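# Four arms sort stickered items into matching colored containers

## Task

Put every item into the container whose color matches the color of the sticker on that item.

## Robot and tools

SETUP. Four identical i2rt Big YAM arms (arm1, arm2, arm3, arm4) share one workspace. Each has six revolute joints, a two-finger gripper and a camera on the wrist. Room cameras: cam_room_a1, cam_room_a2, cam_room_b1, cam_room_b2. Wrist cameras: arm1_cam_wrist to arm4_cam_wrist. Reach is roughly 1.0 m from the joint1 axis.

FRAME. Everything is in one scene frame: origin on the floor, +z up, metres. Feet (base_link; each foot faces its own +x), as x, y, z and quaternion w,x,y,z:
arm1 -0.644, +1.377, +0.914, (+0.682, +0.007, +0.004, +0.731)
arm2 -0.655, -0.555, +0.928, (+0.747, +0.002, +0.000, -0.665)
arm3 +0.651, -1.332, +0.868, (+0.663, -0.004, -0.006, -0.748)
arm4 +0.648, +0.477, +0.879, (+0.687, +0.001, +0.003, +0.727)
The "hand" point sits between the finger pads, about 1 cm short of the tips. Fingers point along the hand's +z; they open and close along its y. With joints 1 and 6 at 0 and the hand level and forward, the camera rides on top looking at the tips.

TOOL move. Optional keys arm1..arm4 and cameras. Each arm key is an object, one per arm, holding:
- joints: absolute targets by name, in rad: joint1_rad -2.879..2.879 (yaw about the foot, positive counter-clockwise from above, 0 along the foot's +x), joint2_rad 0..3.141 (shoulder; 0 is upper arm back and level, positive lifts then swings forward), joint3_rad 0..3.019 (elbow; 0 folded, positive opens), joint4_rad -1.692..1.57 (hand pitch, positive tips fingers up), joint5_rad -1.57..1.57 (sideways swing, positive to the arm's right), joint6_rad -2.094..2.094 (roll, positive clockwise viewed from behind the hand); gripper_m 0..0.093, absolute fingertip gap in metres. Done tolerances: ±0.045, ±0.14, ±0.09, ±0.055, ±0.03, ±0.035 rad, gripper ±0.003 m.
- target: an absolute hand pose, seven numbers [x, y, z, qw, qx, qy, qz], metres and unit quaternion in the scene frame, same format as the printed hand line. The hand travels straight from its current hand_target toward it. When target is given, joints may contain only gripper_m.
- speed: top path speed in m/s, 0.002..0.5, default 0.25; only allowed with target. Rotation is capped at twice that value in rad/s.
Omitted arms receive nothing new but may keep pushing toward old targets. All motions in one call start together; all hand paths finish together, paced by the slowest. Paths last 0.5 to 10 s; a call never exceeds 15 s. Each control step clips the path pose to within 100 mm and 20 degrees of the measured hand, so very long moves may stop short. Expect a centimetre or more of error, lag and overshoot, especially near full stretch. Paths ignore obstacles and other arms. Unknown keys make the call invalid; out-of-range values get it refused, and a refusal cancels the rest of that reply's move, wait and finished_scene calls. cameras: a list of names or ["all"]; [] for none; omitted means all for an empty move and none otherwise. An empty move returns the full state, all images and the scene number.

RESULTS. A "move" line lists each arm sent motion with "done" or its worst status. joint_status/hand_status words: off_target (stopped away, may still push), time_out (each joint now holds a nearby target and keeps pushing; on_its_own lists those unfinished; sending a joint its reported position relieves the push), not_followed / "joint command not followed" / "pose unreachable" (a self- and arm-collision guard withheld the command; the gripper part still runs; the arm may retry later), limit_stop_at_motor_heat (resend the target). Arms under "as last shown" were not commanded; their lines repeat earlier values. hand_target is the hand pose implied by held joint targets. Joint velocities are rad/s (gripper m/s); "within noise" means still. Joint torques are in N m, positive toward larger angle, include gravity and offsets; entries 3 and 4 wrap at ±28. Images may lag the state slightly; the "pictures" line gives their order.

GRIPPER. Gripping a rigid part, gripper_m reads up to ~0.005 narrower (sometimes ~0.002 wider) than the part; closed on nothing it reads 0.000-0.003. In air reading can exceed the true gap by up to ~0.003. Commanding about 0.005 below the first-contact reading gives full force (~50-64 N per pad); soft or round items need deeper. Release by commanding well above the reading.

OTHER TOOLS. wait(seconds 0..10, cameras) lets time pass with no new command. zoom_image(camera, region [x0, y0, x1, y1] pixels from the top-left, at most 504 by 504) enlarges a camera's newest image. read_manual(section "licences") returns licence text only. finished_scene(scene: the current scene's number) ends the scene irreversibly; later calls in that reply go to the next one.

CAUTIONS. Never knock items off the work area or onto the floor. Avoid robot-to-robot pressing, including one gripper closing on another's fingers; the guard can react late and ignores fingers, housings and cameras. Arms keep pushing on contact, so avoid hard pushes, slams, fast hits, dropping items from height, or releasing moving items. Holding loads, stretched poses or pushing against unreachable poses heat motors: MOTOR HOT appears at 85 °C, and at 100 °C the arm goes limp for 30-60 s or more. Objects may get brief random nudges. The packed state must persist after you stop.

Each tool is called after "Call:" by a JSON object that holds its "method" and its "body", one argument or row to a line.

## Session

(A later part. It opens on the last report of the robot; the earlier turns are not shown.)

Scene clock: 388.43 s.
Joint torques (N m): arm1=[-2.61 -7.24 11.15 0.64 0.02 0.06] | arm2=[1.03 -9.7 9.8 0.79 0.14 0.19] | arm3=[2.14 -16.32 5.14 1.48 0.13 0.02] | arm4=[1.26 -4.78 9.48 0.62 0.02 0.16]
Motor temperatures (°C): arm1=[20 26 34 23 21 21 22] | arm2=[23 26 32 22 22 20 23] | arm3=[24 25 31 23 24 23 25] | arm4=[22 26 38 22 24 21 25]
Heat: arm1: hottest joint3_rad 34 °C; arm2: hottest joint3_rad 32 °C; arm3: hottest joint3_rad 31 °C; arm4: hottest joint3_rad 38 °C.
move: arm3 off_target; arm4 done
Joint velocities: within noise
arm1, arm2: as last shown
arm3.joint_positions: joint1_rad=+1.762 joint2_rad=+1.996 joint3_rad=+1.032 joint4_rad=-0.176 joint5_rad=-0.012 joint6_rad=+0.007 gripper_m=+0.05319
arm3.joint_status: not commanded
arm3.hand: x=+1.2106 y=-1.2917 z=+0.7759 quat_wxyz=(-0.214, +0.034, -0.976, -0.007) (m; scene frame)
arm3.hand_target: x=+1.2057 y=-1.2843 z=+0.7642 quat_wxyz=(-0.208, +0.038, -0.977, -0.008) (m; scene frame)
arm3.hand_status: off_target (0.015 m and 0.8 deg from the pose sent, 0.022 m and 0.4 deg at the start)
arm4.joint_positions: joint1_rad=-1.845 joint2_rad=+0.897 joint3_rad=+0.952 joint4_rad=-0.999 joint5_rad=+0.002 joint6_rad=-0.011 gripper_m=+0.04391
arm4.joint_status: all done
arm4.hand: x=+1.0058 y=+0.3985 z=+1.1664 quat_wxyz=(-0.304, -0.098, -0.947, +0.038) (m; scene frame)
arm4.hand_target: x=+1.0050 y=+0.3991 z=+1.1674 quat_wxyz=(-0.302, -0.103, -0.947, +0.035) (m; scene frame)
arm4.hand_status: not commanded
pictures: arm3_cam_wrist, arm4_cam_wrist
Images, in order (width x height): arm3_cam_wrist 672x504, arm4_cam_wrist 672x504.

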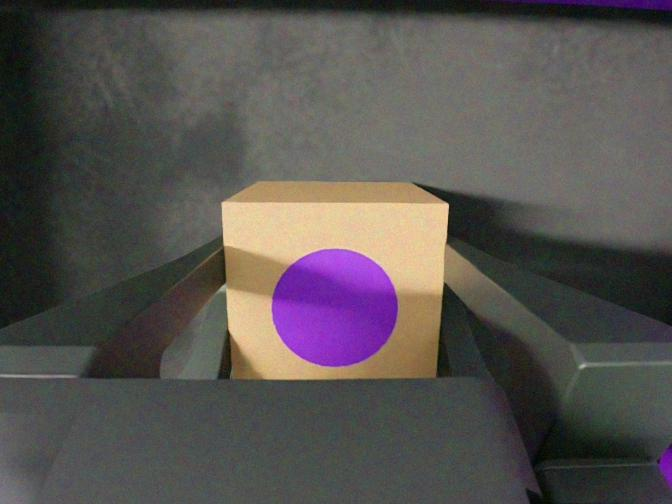

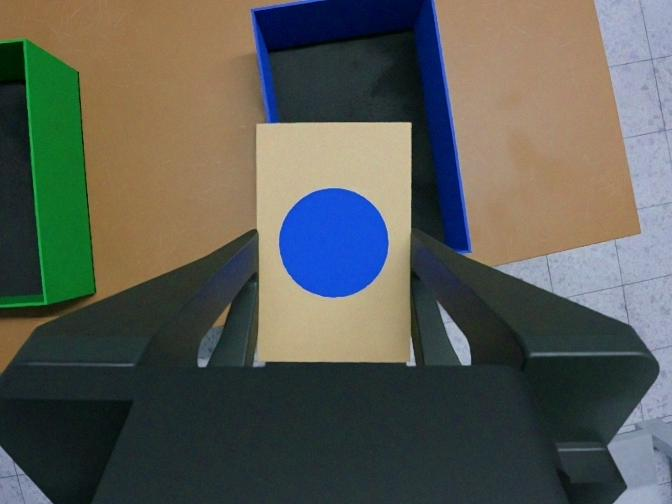

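Call:
{"method": "move", "body": {
  "arm3": {"target": [1.206, -1.284, 0.752, 0.2078, -0.0376, 0.9774, 0.0080], "speed": 0.05},
  "arm4": {"target": [1.130, 0.347, 0.93, 0.3078, 0.0829, 0.9475, -0.0269], "speed": 0.2},
  "cameras": ["arm3_cam_wrist", "arm4_cam_wrist"]
}}

Scene clock: 404.73 s.
Joint torques (N m): arm1=[-2.2 -7.12 10.99 0.7 0.08 0.1] | arm2=[1.03 -9.58 9.81 0.81 0.13 0.19] | arm3=[2.02 -14.62 5.04 1.46 0.15 0.02] | arm4=[0.73 -12.92 8.03 1.59 -0.11 -0.08]
Motor temperatures (°C): arm1=[20 25 34 23 21 21 22] | arm2=[23 26 32 22 22 20 23] | arm3=[24 26 30 23 24 23 25] | arm4=[22 25 37 22 24 21 26]
Heat: arm1: hottest joint3_rad 34 °C; arm2: hottest joint3_rad 32 °C; arm3: hottest joint3_rad 30 °C; arm4: hottest joint3_rad 37 °C.
move: arm3 off_target; arm4 off_target
Joint velocities: arm1=[within noise] | arm2=[-0.005 -0.005 0.012 0.007 -0.022 -0.154 0] | arm3=[within noise] | arm4=[within noise]
arm1: as last shown
arm2.joint_positions: joint1_rad=+0.916 joint2_rad=+1.188 joint3_rad=+1.088 joint4_rad=-1.219 joint5_rad=+0.001 joint6_rad=-0.010 gripper_m=+0.07994
arm2.joint_status: not commanded
arm2.hand: x=-0.3249 y=-0.7540 z=+1.1568 quat_wxyz=(-0.121, -0.259, -0.958, +0.033) (m; scene frame)
arm2.hand_target: x=-0.3301 y=-0.7501 z=+1.1501 quat_wxyz=(-0.109, -0.264, -0.958, +0.030) (m; scene frame)
arm2.hand_status: not commanded
arm3.joint_positions: joint1_rad=+1.762 joint2_rad=+2.001 joint3_rad=+1.032 joint4_rad=-0.147 joint5_rad=-0.012 joint6_rad=+0.007 gripper_m=+0.05319
arm3.joint_status: not commanded
arm3.hand: x=+1.2158 y=-1.2913 z=+0.7759 quat_wxyz=(-0.225, +0.034, -0.974, -0.008) (m; scene frame)
arm3.hand_target: x=+1.2050 y=-1.2845 z=+0.7529 quat_wxyz=(-0.208, +0.038, -0.977, -0.008) (m; scene frame)
arm3.hand_status: off_target (0.027 m and 2.0 deg from the pose sent, 0.026 m and 0.8 deg at the start)
arm4.joint_positions: joint1_rad=-1.908 joint2_rad=+1.525 joint3_rad=+0.763 joint4_rad=-0.217 joint5_rad=-0.066 joint6_rad=-0.075 gripper_m=+0.04391
arm4.joint_status: not commanded
arm4.hand: x=+1.1190 y=+0.3531 z=+0.9201 quat_wxyz=(-0.291, -0.088, -0.953, +0.022) (m; scene frame)
arm4.hand_target: x=+1.1297 y=+0.3472 z=+0.9302 quat_wxyz=(-0.308, -0.083, -0.948, +0.027) (m; scene frame)
arm4.hand_status: off_target (0.016 m and 2.2 deg from the pose sent, 0.272 m and 2.2 deg at the start)
pictures: arm3_cam_wrist, arm4_cam_wrist
Images, in order (width x height): arm3_cam_wrist 672x504, arm4_cam_wrist 672x504.

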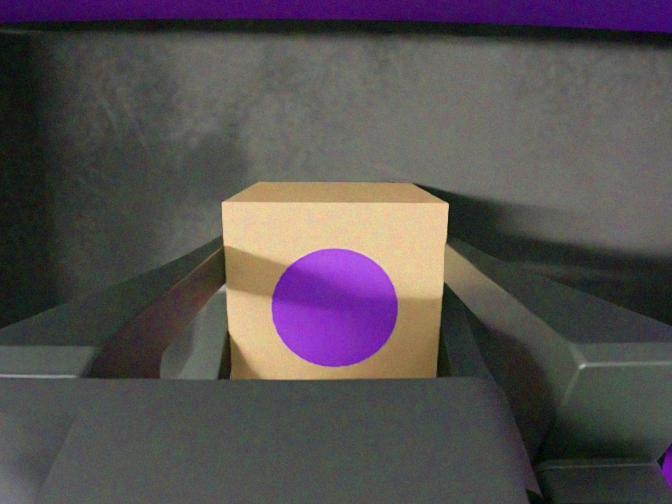

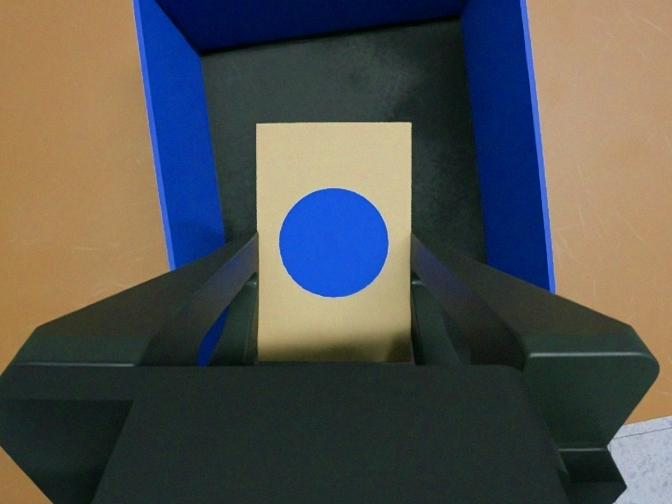

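Call:
{"method": "move", "body": {
  "arm3": {"target": [1.208, -1.286, 0.768, 0.2078, -0.0376, 0.9774, 0.0080], "speed": 0.05},
  "arm4": {"target": [1.124, 0.345, 0.80, 0.3078, 0.0829, 0.9475, -0.0269], "speed": 0.12}
}}

Call:
{"method": "move", "body": {
  "arm3": {"joints": {"gripper_m": 0.08}},
  "arm4": {"target": [1.124, 0.345, 0.767, 0.3078, 0.0829, 0.9475, -0.0269], "speed": 0.05},
  "cameras": ["arm3_cam_wrist", "arm4_cam_wrist"]
}}

Scene clock: 414.60 s.
Joint torques (N m): arm1=[-2.67 -7.59 11.04 0.61 0.03 0.03] | arm2=[1.03 -9.7 9.78 0.8 0.13 0.18] | arm3=[1.85 -17.49 5.64 0.02 0.07 -0.03] | arm4=[0.21 -13.8 4.22 1.68 -0.1 -0.1]
Motor temperatures (°C): arm1=[20 25 34 23 21 21 21] | arm2=[23 26 32 22 22 20 23] | arm3=[24 26 29 23 24 23 25] | arm4=[22 25 37 22 24 21 26]
Heat: arm1: hottest joint3_rad 34 °C; arm2: hottest joint3_rad 32 °C; arm3: hottest joint3_rad 29 °C; arm4: hottest joint3_rad 37 °C.
move: arm3 off_target; arm4 done
Joint velocities: within noise
arm1, arm2: as last shown
arm3.joint_positions: joint1_rad=+1.762 joint2_rad=+2.001 joint3_rad=+1.032 joint4_rad=-0.154 joint5_rad=-0.012 joint6_rad=+0.007 gripper_m=+0.05319
arm3.joint_status: not commanded
arm3.hand: x=+1.2146 y=-1.2914 z=+0.7756 quat_wxyz=(-0.222, +0.034, -0.974, -0.008) (m; scene frame)
arm3.hand_target: x=+1.2079 y=-1.2862 z=+0.7682 quat_wxyz=(-0.208, +0.038, -0.977, -0.008) (m; scene frame)
arm3.hand_status: off_target (0.011 m and 1.7 deg from the pose sent, 0.012 m and 2.1 deg at the start)
arm4.joint_positions: joint1_rad=-1.915 joint2_rad=+1.855 joint3_rad=+0.702 joint4_rad=+0.199 joint5_rad=-0.071 joint6_rad=-0.081 gripper_m=+0.04391
arm4.joint_status: not commanded
arm4.hand: x=+1.1221 y=+0.3489 z=+0.8011 quat_wxyz=(-0.302, -0.087, -0.949, +0.024) (m; scene frame)
arm4.hand_target: x=+1.1239 y=+0.3450 z=+0.8000 quat_wxyz=(-0.308, -0.083, -0.948, +0.027) (m; scene frame)
arm4.hand_status: done (0.004 m and 0.9 deg from the pose sent, 0.120 m and 2.2 deg at the start)
pictures: none

Scene clock: 415.83 s.
Joint torques (N m): arm1=[-2.43 -6.77 11.19 0.75 0.08 0.04] | arm2=[0.97 -9.7 9.83 0.79 0.14 0.19] | arm3=[1.73 -17.55 5.64 0.57 0.07 -0.03] | arm4=[0.03 -13.51 4.04 1.68 -0.08 -0.1]
Motor temperatures (°C): arm1=[20 25 34 23 21 21 21] | arm2=[23 26 32 22 22 20 23] | arm3=[24 26 29 23 24 23 25] | arm4=[22 25 37 22 24 21 26]
Heat: arm1: hottest joint3_rad 34 °C; arm2: hottest joint3_rad 32 °C; arm3: hottest joint3_rad 29 °C; arm4: hottest joint3_rad 37 °C.
move: arm3 done; arm4 done
Joint velocities: within noise
arm1, arm2: as last shown
arm3.joint_positions: joint1_rad=+1.762 joint2_rad=+2.002 joint3_rad=+1.032 joint4_rad=-0.166 joint5_rad=-0.012 joint6_rad=+0.007 gripper_m=+0.07996
arm3.joint_status: all done
arm3.hand: x=+1.2116 y=-1.2916 z=+0.7737 quat_wxyz=(-0.216, +0.034, -0.976, -0.007) (m; scene frame)
arm3.hand_target: x=+1.2079 y=-1.2862 z=+0.7681 quat_wxyz=(-0.208, +0.038, -0.977, -0.008) (m; scene frame)
arm3.hand_status: not commanded
arm4.joint_positions: joint1_rad=-1.915 joint2_rad=+1.952 joint3_rad=+0.702 joint4_rad=+0.295 joint5_rad=-0.071 joint6_rad=-0.081 gripper_m=+0.04391
arm4.joint_status: not commanded
arm4.hand: x=+1.1200 y=+0.3494 z=+0.7697 quat_wxyz=(-0.302, -0.087, -0.949, +0.024) (m; scene frame)
arm4.hand_target: x=+1.1238 y=+0.3450 z=+0.7671 quat_wxyz=(-0.308, -0.083, -0.948, +0.027) (m; scene frame)
arm4.hand_status: done (0.006 m and 0.9 deg from the pose sent, 0.034 m and 0.9 deg at the start)
pictures: arm3_cam_wrist, arm4_cam_wrist
Images, in order (width x height): arm3_cam_wrist 672x504, arm4_cam_wrist 672x504.

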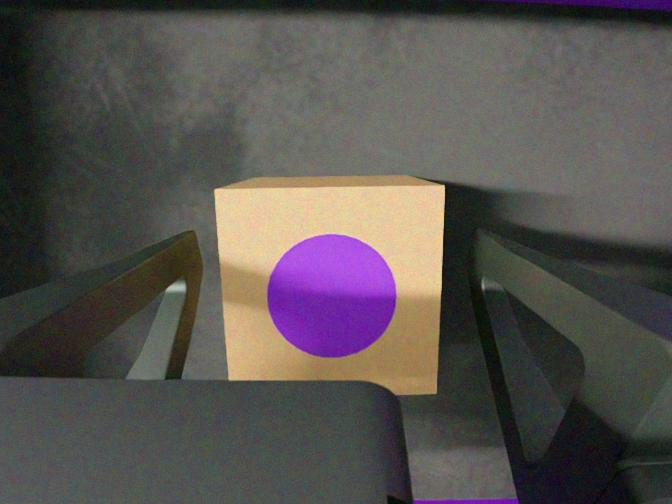

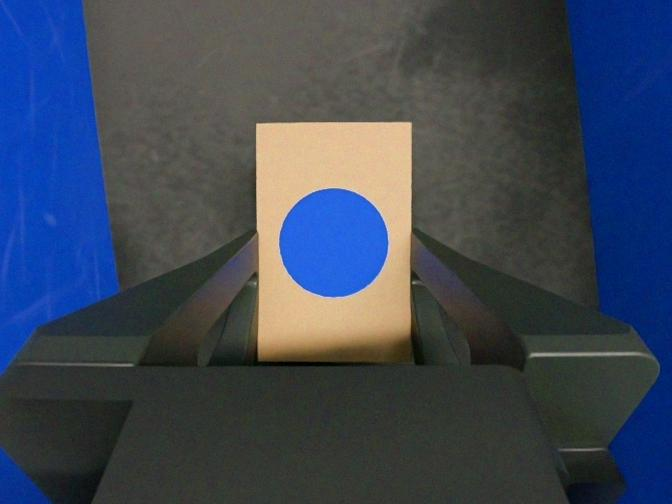

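Call:
{"method": "move", "body": {
  "arm3": {"target": [1.150, -1.290, 0.92, 0.2078, -0.0376, 0.9774, 0.0080], "speed": 0.15},
  "arm4": {"target": [1.124, 0.345, 0.753, 0.3078, 0.0829, 0.9475, -0.0269], "speed": 0.05},
  "cameras": ["arm3_cam_wrist", "arm4_cam_wrist"]
}}

Scene clock: 420.80 s.
Joint torques (N m): arm1=[-2.67 -7.53 11 0.7 0.06 0.01] | arm2=[1.03 -9.76 9.81 0.81 0.14 0.19] | arm3=[1.61 -14.15 7.08 0.58 0.03 -0.06] | arm4=[0.44 -12.51 4.3 1.42 -0.04 -0.11]
Motor temperatures (°C): arm1=[20 25 34 23 21 21 21] | arm2=[23 26 32 22 22 20 23] | arm3=[24 26 29 23 24 23 24] | arm4=[22 25 36 22 24 21 26]
Heat: arm1: hottest joint3_rad 34 °C; arm2: hottest joint3_rad 32 °C; arm3: hottest joint3_rad 29 °C; arm4: hottest joint3_rad 36 °C.
move: arm3 done; arm4 off_target
Joint velocities: within noise
arm1, arm2: as last shown
arm3.joint_positions: joint1_rad=+1.762 joint2_rad=+1.583 joint3_rad=+0.945 joint4_rad=-0.501 joint5_rad=-0.012 joint6_rad=+0.007 gripper_m=+0.07996
arm3.joint_status: not commanded
arm3.hand: x=+1.1545 y=-1.2936 z=+0.9232 quat_wxyz=(-0.214, +0.034, -0.976, -0.007) (m; scene frame)
arm3.hand_target: x=+1.1500 y=-1.2901 z=+0.9199 quat_wxyz=(-0.208, +0.038, -0.977, -0.008) (m; scene frame)
arm3.hand_status: done (0.007 m and 0.9 deg from the pose sent, 0.159 m and 1.0 deg at the start)
arm4.joint_positions: joint1_rad=-1.915 joint2_rad=+1.978 joint3_rad=+0.702 joint4_rad=+0.342 joint5_rad=-0.072 joint6_rad=-0.081 gripper_m=+0.04391
arm4.joint_status: not commanded
arm4.hand: x=+1.1228 y=+0.3487 z=+0.7639 quat_wxyz=(-0.312, -0.086, -0.946, +0.026) (m; scene frame)
arm4.hand_target: x=+1.1236 y=+0.3451 z=+0.7533 quat_wxyz=(-0.308, -0.083, -0.947, +0.027) (m; scene frame)
arm4.hand_status: off_target (0.012 m and 0.6 deg from the pose sent, 0.018 m and 0.9 deg at the start)
pictures: arm3_cam_wrist, arm4_cam_wrist
Images, in order (width x height): arm3_cam_wrist 672x504, arm4_cam_wrist 672x504.

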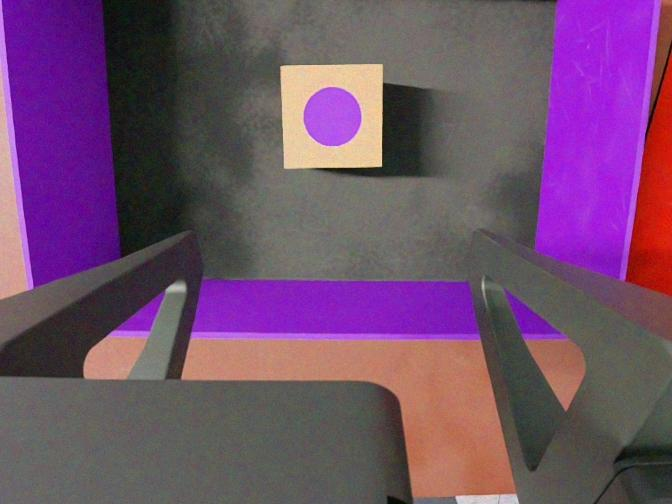

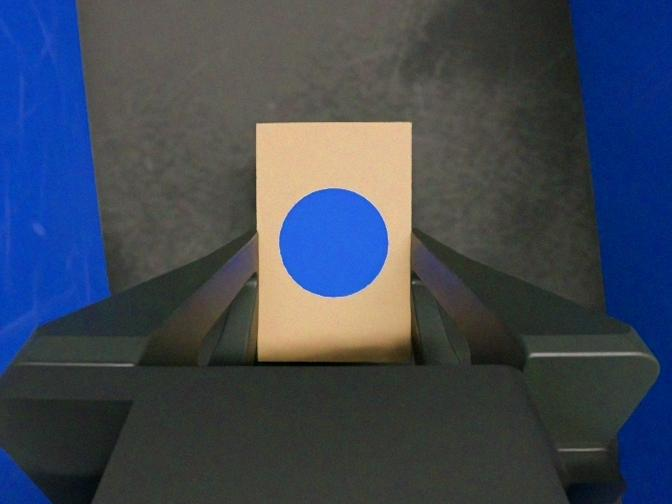

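Contact reached. I'll relax the push, release, and retreat.

Call:
{"method": "move", "body": {
  "arm4": {"target": [1.123, 0.346, 0.760, 0.3078, 0.0829, 0.9475, -0.0269], "speed": 0.05}
}}

Call:
{"method": "move", "body": {
  "arm4": {"joints": {"gripper_m": 0.075}},
  "cameras": ["arm4_cam_wrist"]
}}

Call:
{"method": "move", "body": {
  "arm4": {"target": [1.045, 0.362, 0.90, 0.3078, 0.0829, 0.9475, -0.0269], "speed": 0.15},
  "cameras": ["arm4_cam_wrist", "cam_room_a1", "cam_room_a2"]
}}

Scene clock: 425.90 s.
Joint torques (N m): arm1=[-2.61 -7.12 11.22 0.55 0.06 0.07] | arm2=[1.08 -9.82 9.84 0.8 0.14 0.18] | arm3=[1.67 -14.39 7.08 0.55 0.02 -0.05] | arm4=[0.44 -14.39 3.7 0.9 -0.05 -0.06]
Motor temperatures (°C): arm1=[20 25 34 23 21 21 21] | arm2=[23 26 32 22 22 20 23] | arm3=[24 26 29 23 24 23 24] | arm4=[22 25 36 22 24 21 26]
Heat: arm1: hottest joint3_rad 34 °C; arm2: hottest joint3_rad 32 °C; arm3: hottest joint3_rad 29 °C; arm4: hottest joint3_rad 36 °C.
move: arm4 done
Joint velocities: within noise
arm1, arm2, arm3: as last shown
arm4.joint_positions: joint1_rad=-1.915 joint2_rad=+1.978 joint3_rad=+0.702 joint4_rad=+0.342 joint5_rad=-0.072 joint6_rad=-0.081 gripper_m=+0.04391
arm4.joint_status: not commanded
arm4.hand: x=+1.1228 y=+0.3487 z=+0.7639 quat_wxyz=(-0.312, -0.086, -0.946, +0.026) (m; scene frame)
arm4.hand_target: x=+1.1229 y=+0.3460 z=+0.7601 quat_wxyz=(-0.308, -0.083, -0.947, +0.027) (m; scene frame)
arm4.hand_status: done (0.005 m and 0.6 deg from the pose sent, 0.005 m and 0.6 deg at the start)
pictures: none

Scene clock: 426.43 s.
Joint torques (N m): arm1=[-2.32 -6.83 11.04 0.7 0.06 0.06] | arm2=[1.14 -9.82 9.83 0.84 0.14 0.19] | arm3=[1.79 -14.27 7.05 0.54 0.02 -0.06] | arm4=[0.21 -14.1 3.75 0.95 -0.01 -0.07]
Motor temperatures (°C): arm1=[20 25 34 23 21 21 21] | arm2=[23 26 32 22 22 20 23] | arm3=[24 26 29 23 24 23 24] | arm4=[22 25 36 22 24 21 26]
Heat: arm1: hottest joint3_rad 34 °C; arm2: hottest joint3_rad 32 °C; arm3: hottest joint3_rad 29 °C; arm4: hottest joint3_rad 36 °C.
move: arm4 done
Joint velocities: within noise
arm1, arm2, arm3: as last shown
arm4.joint_positions: joint1_rad=-1.915 joint2_rad=+1.978 joint3_rad=+0.702 joint4_rad=+0.342 joint5_rad=-0.072 joint6_rad=-0.081 gripper_m=+0.07491
arm4.joint_status: all done
arm4.hand: x=+1.1228 y=+0.3487 z=+0.7639 quat_wxyz=(-0.312, -0.086, -0.946, +0.026) (m; scene frame)
arm4.hand_target: x=+1.1229 y=+0.3460 z=+0.7601 quat_wxyz=(-0.308, -0.083, -0.947, +0.027) (m; scene frame)
arm4.hand_status: not commanded
pictures: arm4_cam_wrist
Images, in order (width x height): arm4_cam_wrist 672x504.

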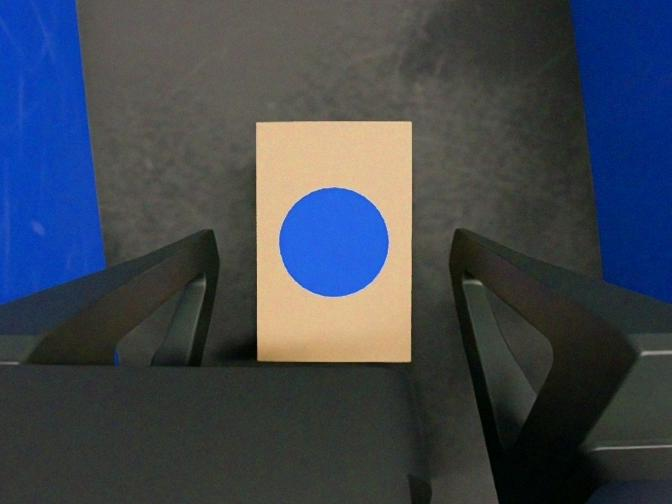

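Scene clock: 428.13 s.
Joint torques (N m): arm1=[-3.37 -7.24 10.96 0.64 0.09 0.09] | arm2=[1.03 -9.7 9.83 0.8 0.14 0.19] | arm3=[1.55 -14.27 7.1 0.55 0.03 -0.06] | arm4=[0.03 -9.52 5.97 0.51 -0.12 -0.11]
Motor temperatures (°C): arm1=[20 25 34 23 21 21 21] | arm2=[23 26 32 22 22 20 23] | arm3=[24 26 29 23 24 23 24] | arm4=[22 24 36 22 24 21 26]
Heat: arm1: hottest joint3_rad 34 °C; arm2: hottest joint3_rad 32 °C; arm3: hottest joint3_rad 29 °C; arm4: hottest joint3_rad 36 °C.
move: arm4 done
Joint velocities: within noise
arm1.joint_positions: joint1_rad=-1.991 joint2_rad=+1.272 joint3_rad=+1.190 joint4_rad=-1.246 joint5_rad=-0.009 joint6_rad=-0.007 gripper_m=+0.07196
arm1.joint_status: not commanded
arm1.hand: x=-0.2493 y=+1.2347 z=+1.1483 quat_wxyz=(-0.112, -0.170, -0.979, +0.017) (m; scene frame)
arm1.hand_target: x=-0.2510 y=+1.2310 z=+1.1494 quat_wxyz=(-0.112, -0.176, -0.978, +0.018) (m; scene frame)
arm1.hand_status: not commanded
arm2, arm3: as last shown
arm4.joint_positions: joint1_rad=-1.939 joint2_rad=+1.395 joint3_rad=+0.524 joint4_rad=-0.060 joint5_rad=-0.085 joint6_rad=-0.100 gripper_m=+0.07491
arm4.joint_status: not commanded
arm4.hand: x=+1.0483 y=+0.3635 z=+0.9021 quat_wxyz=(-0.314, -0.086, -0.945, +0.027) (m; scene frame)
arm4.hand_target: x=+1.0451 y=+0.3620 z=+0.9000 quat_wxyz=(-0.308, -0.083, -0.947, +0.027) (m; scene frame)
arm4.hand_status: done (0.004 m and 0.8 deg from the pose sent, 0.157 m and 0.6 deg at the start)
pictures: arm4_cam_wrist, cam_room_a1, cam_room_a2
Images, in order (width x height): arm4_cam_wrist 672x504, cam_room_a1 672x504, cam_room_a2 672x504.

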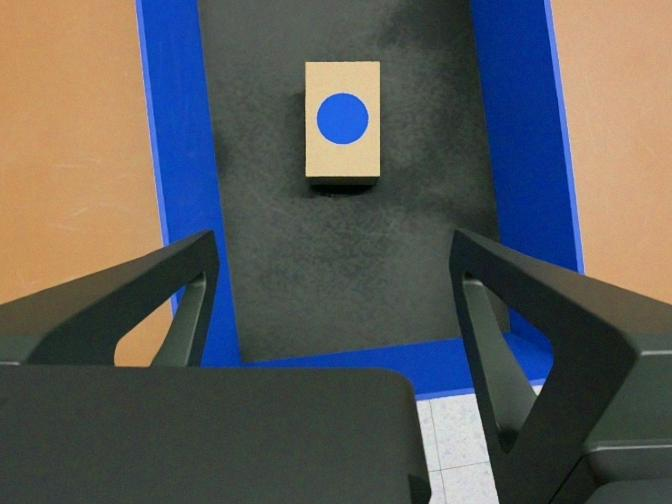

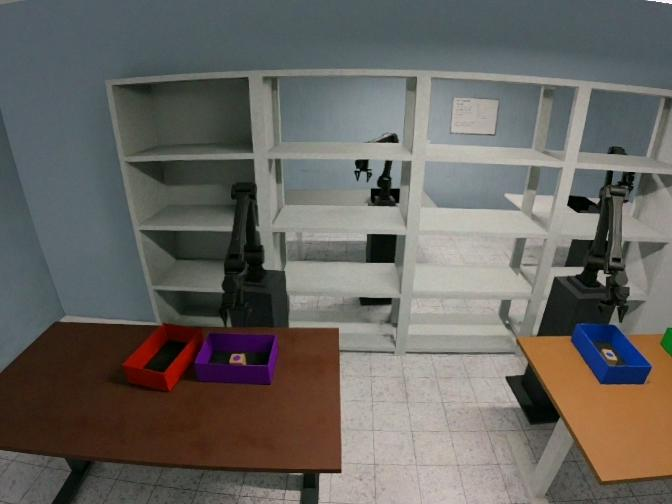

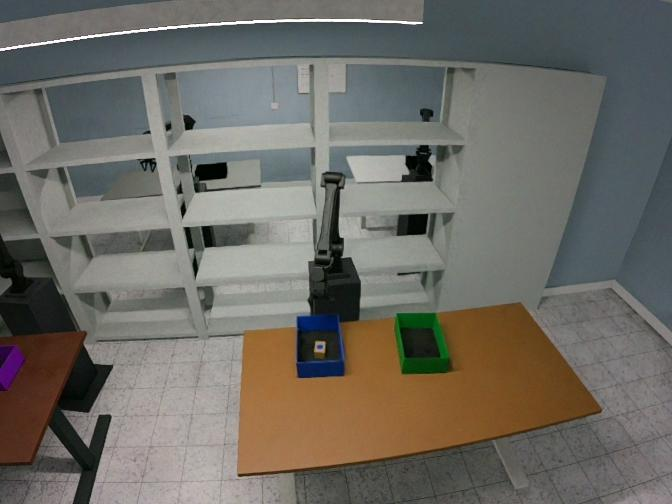

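Call:
{"method": "finished_scene", "body": {
  "scene": 2
}}

The scene is finished: the task was done.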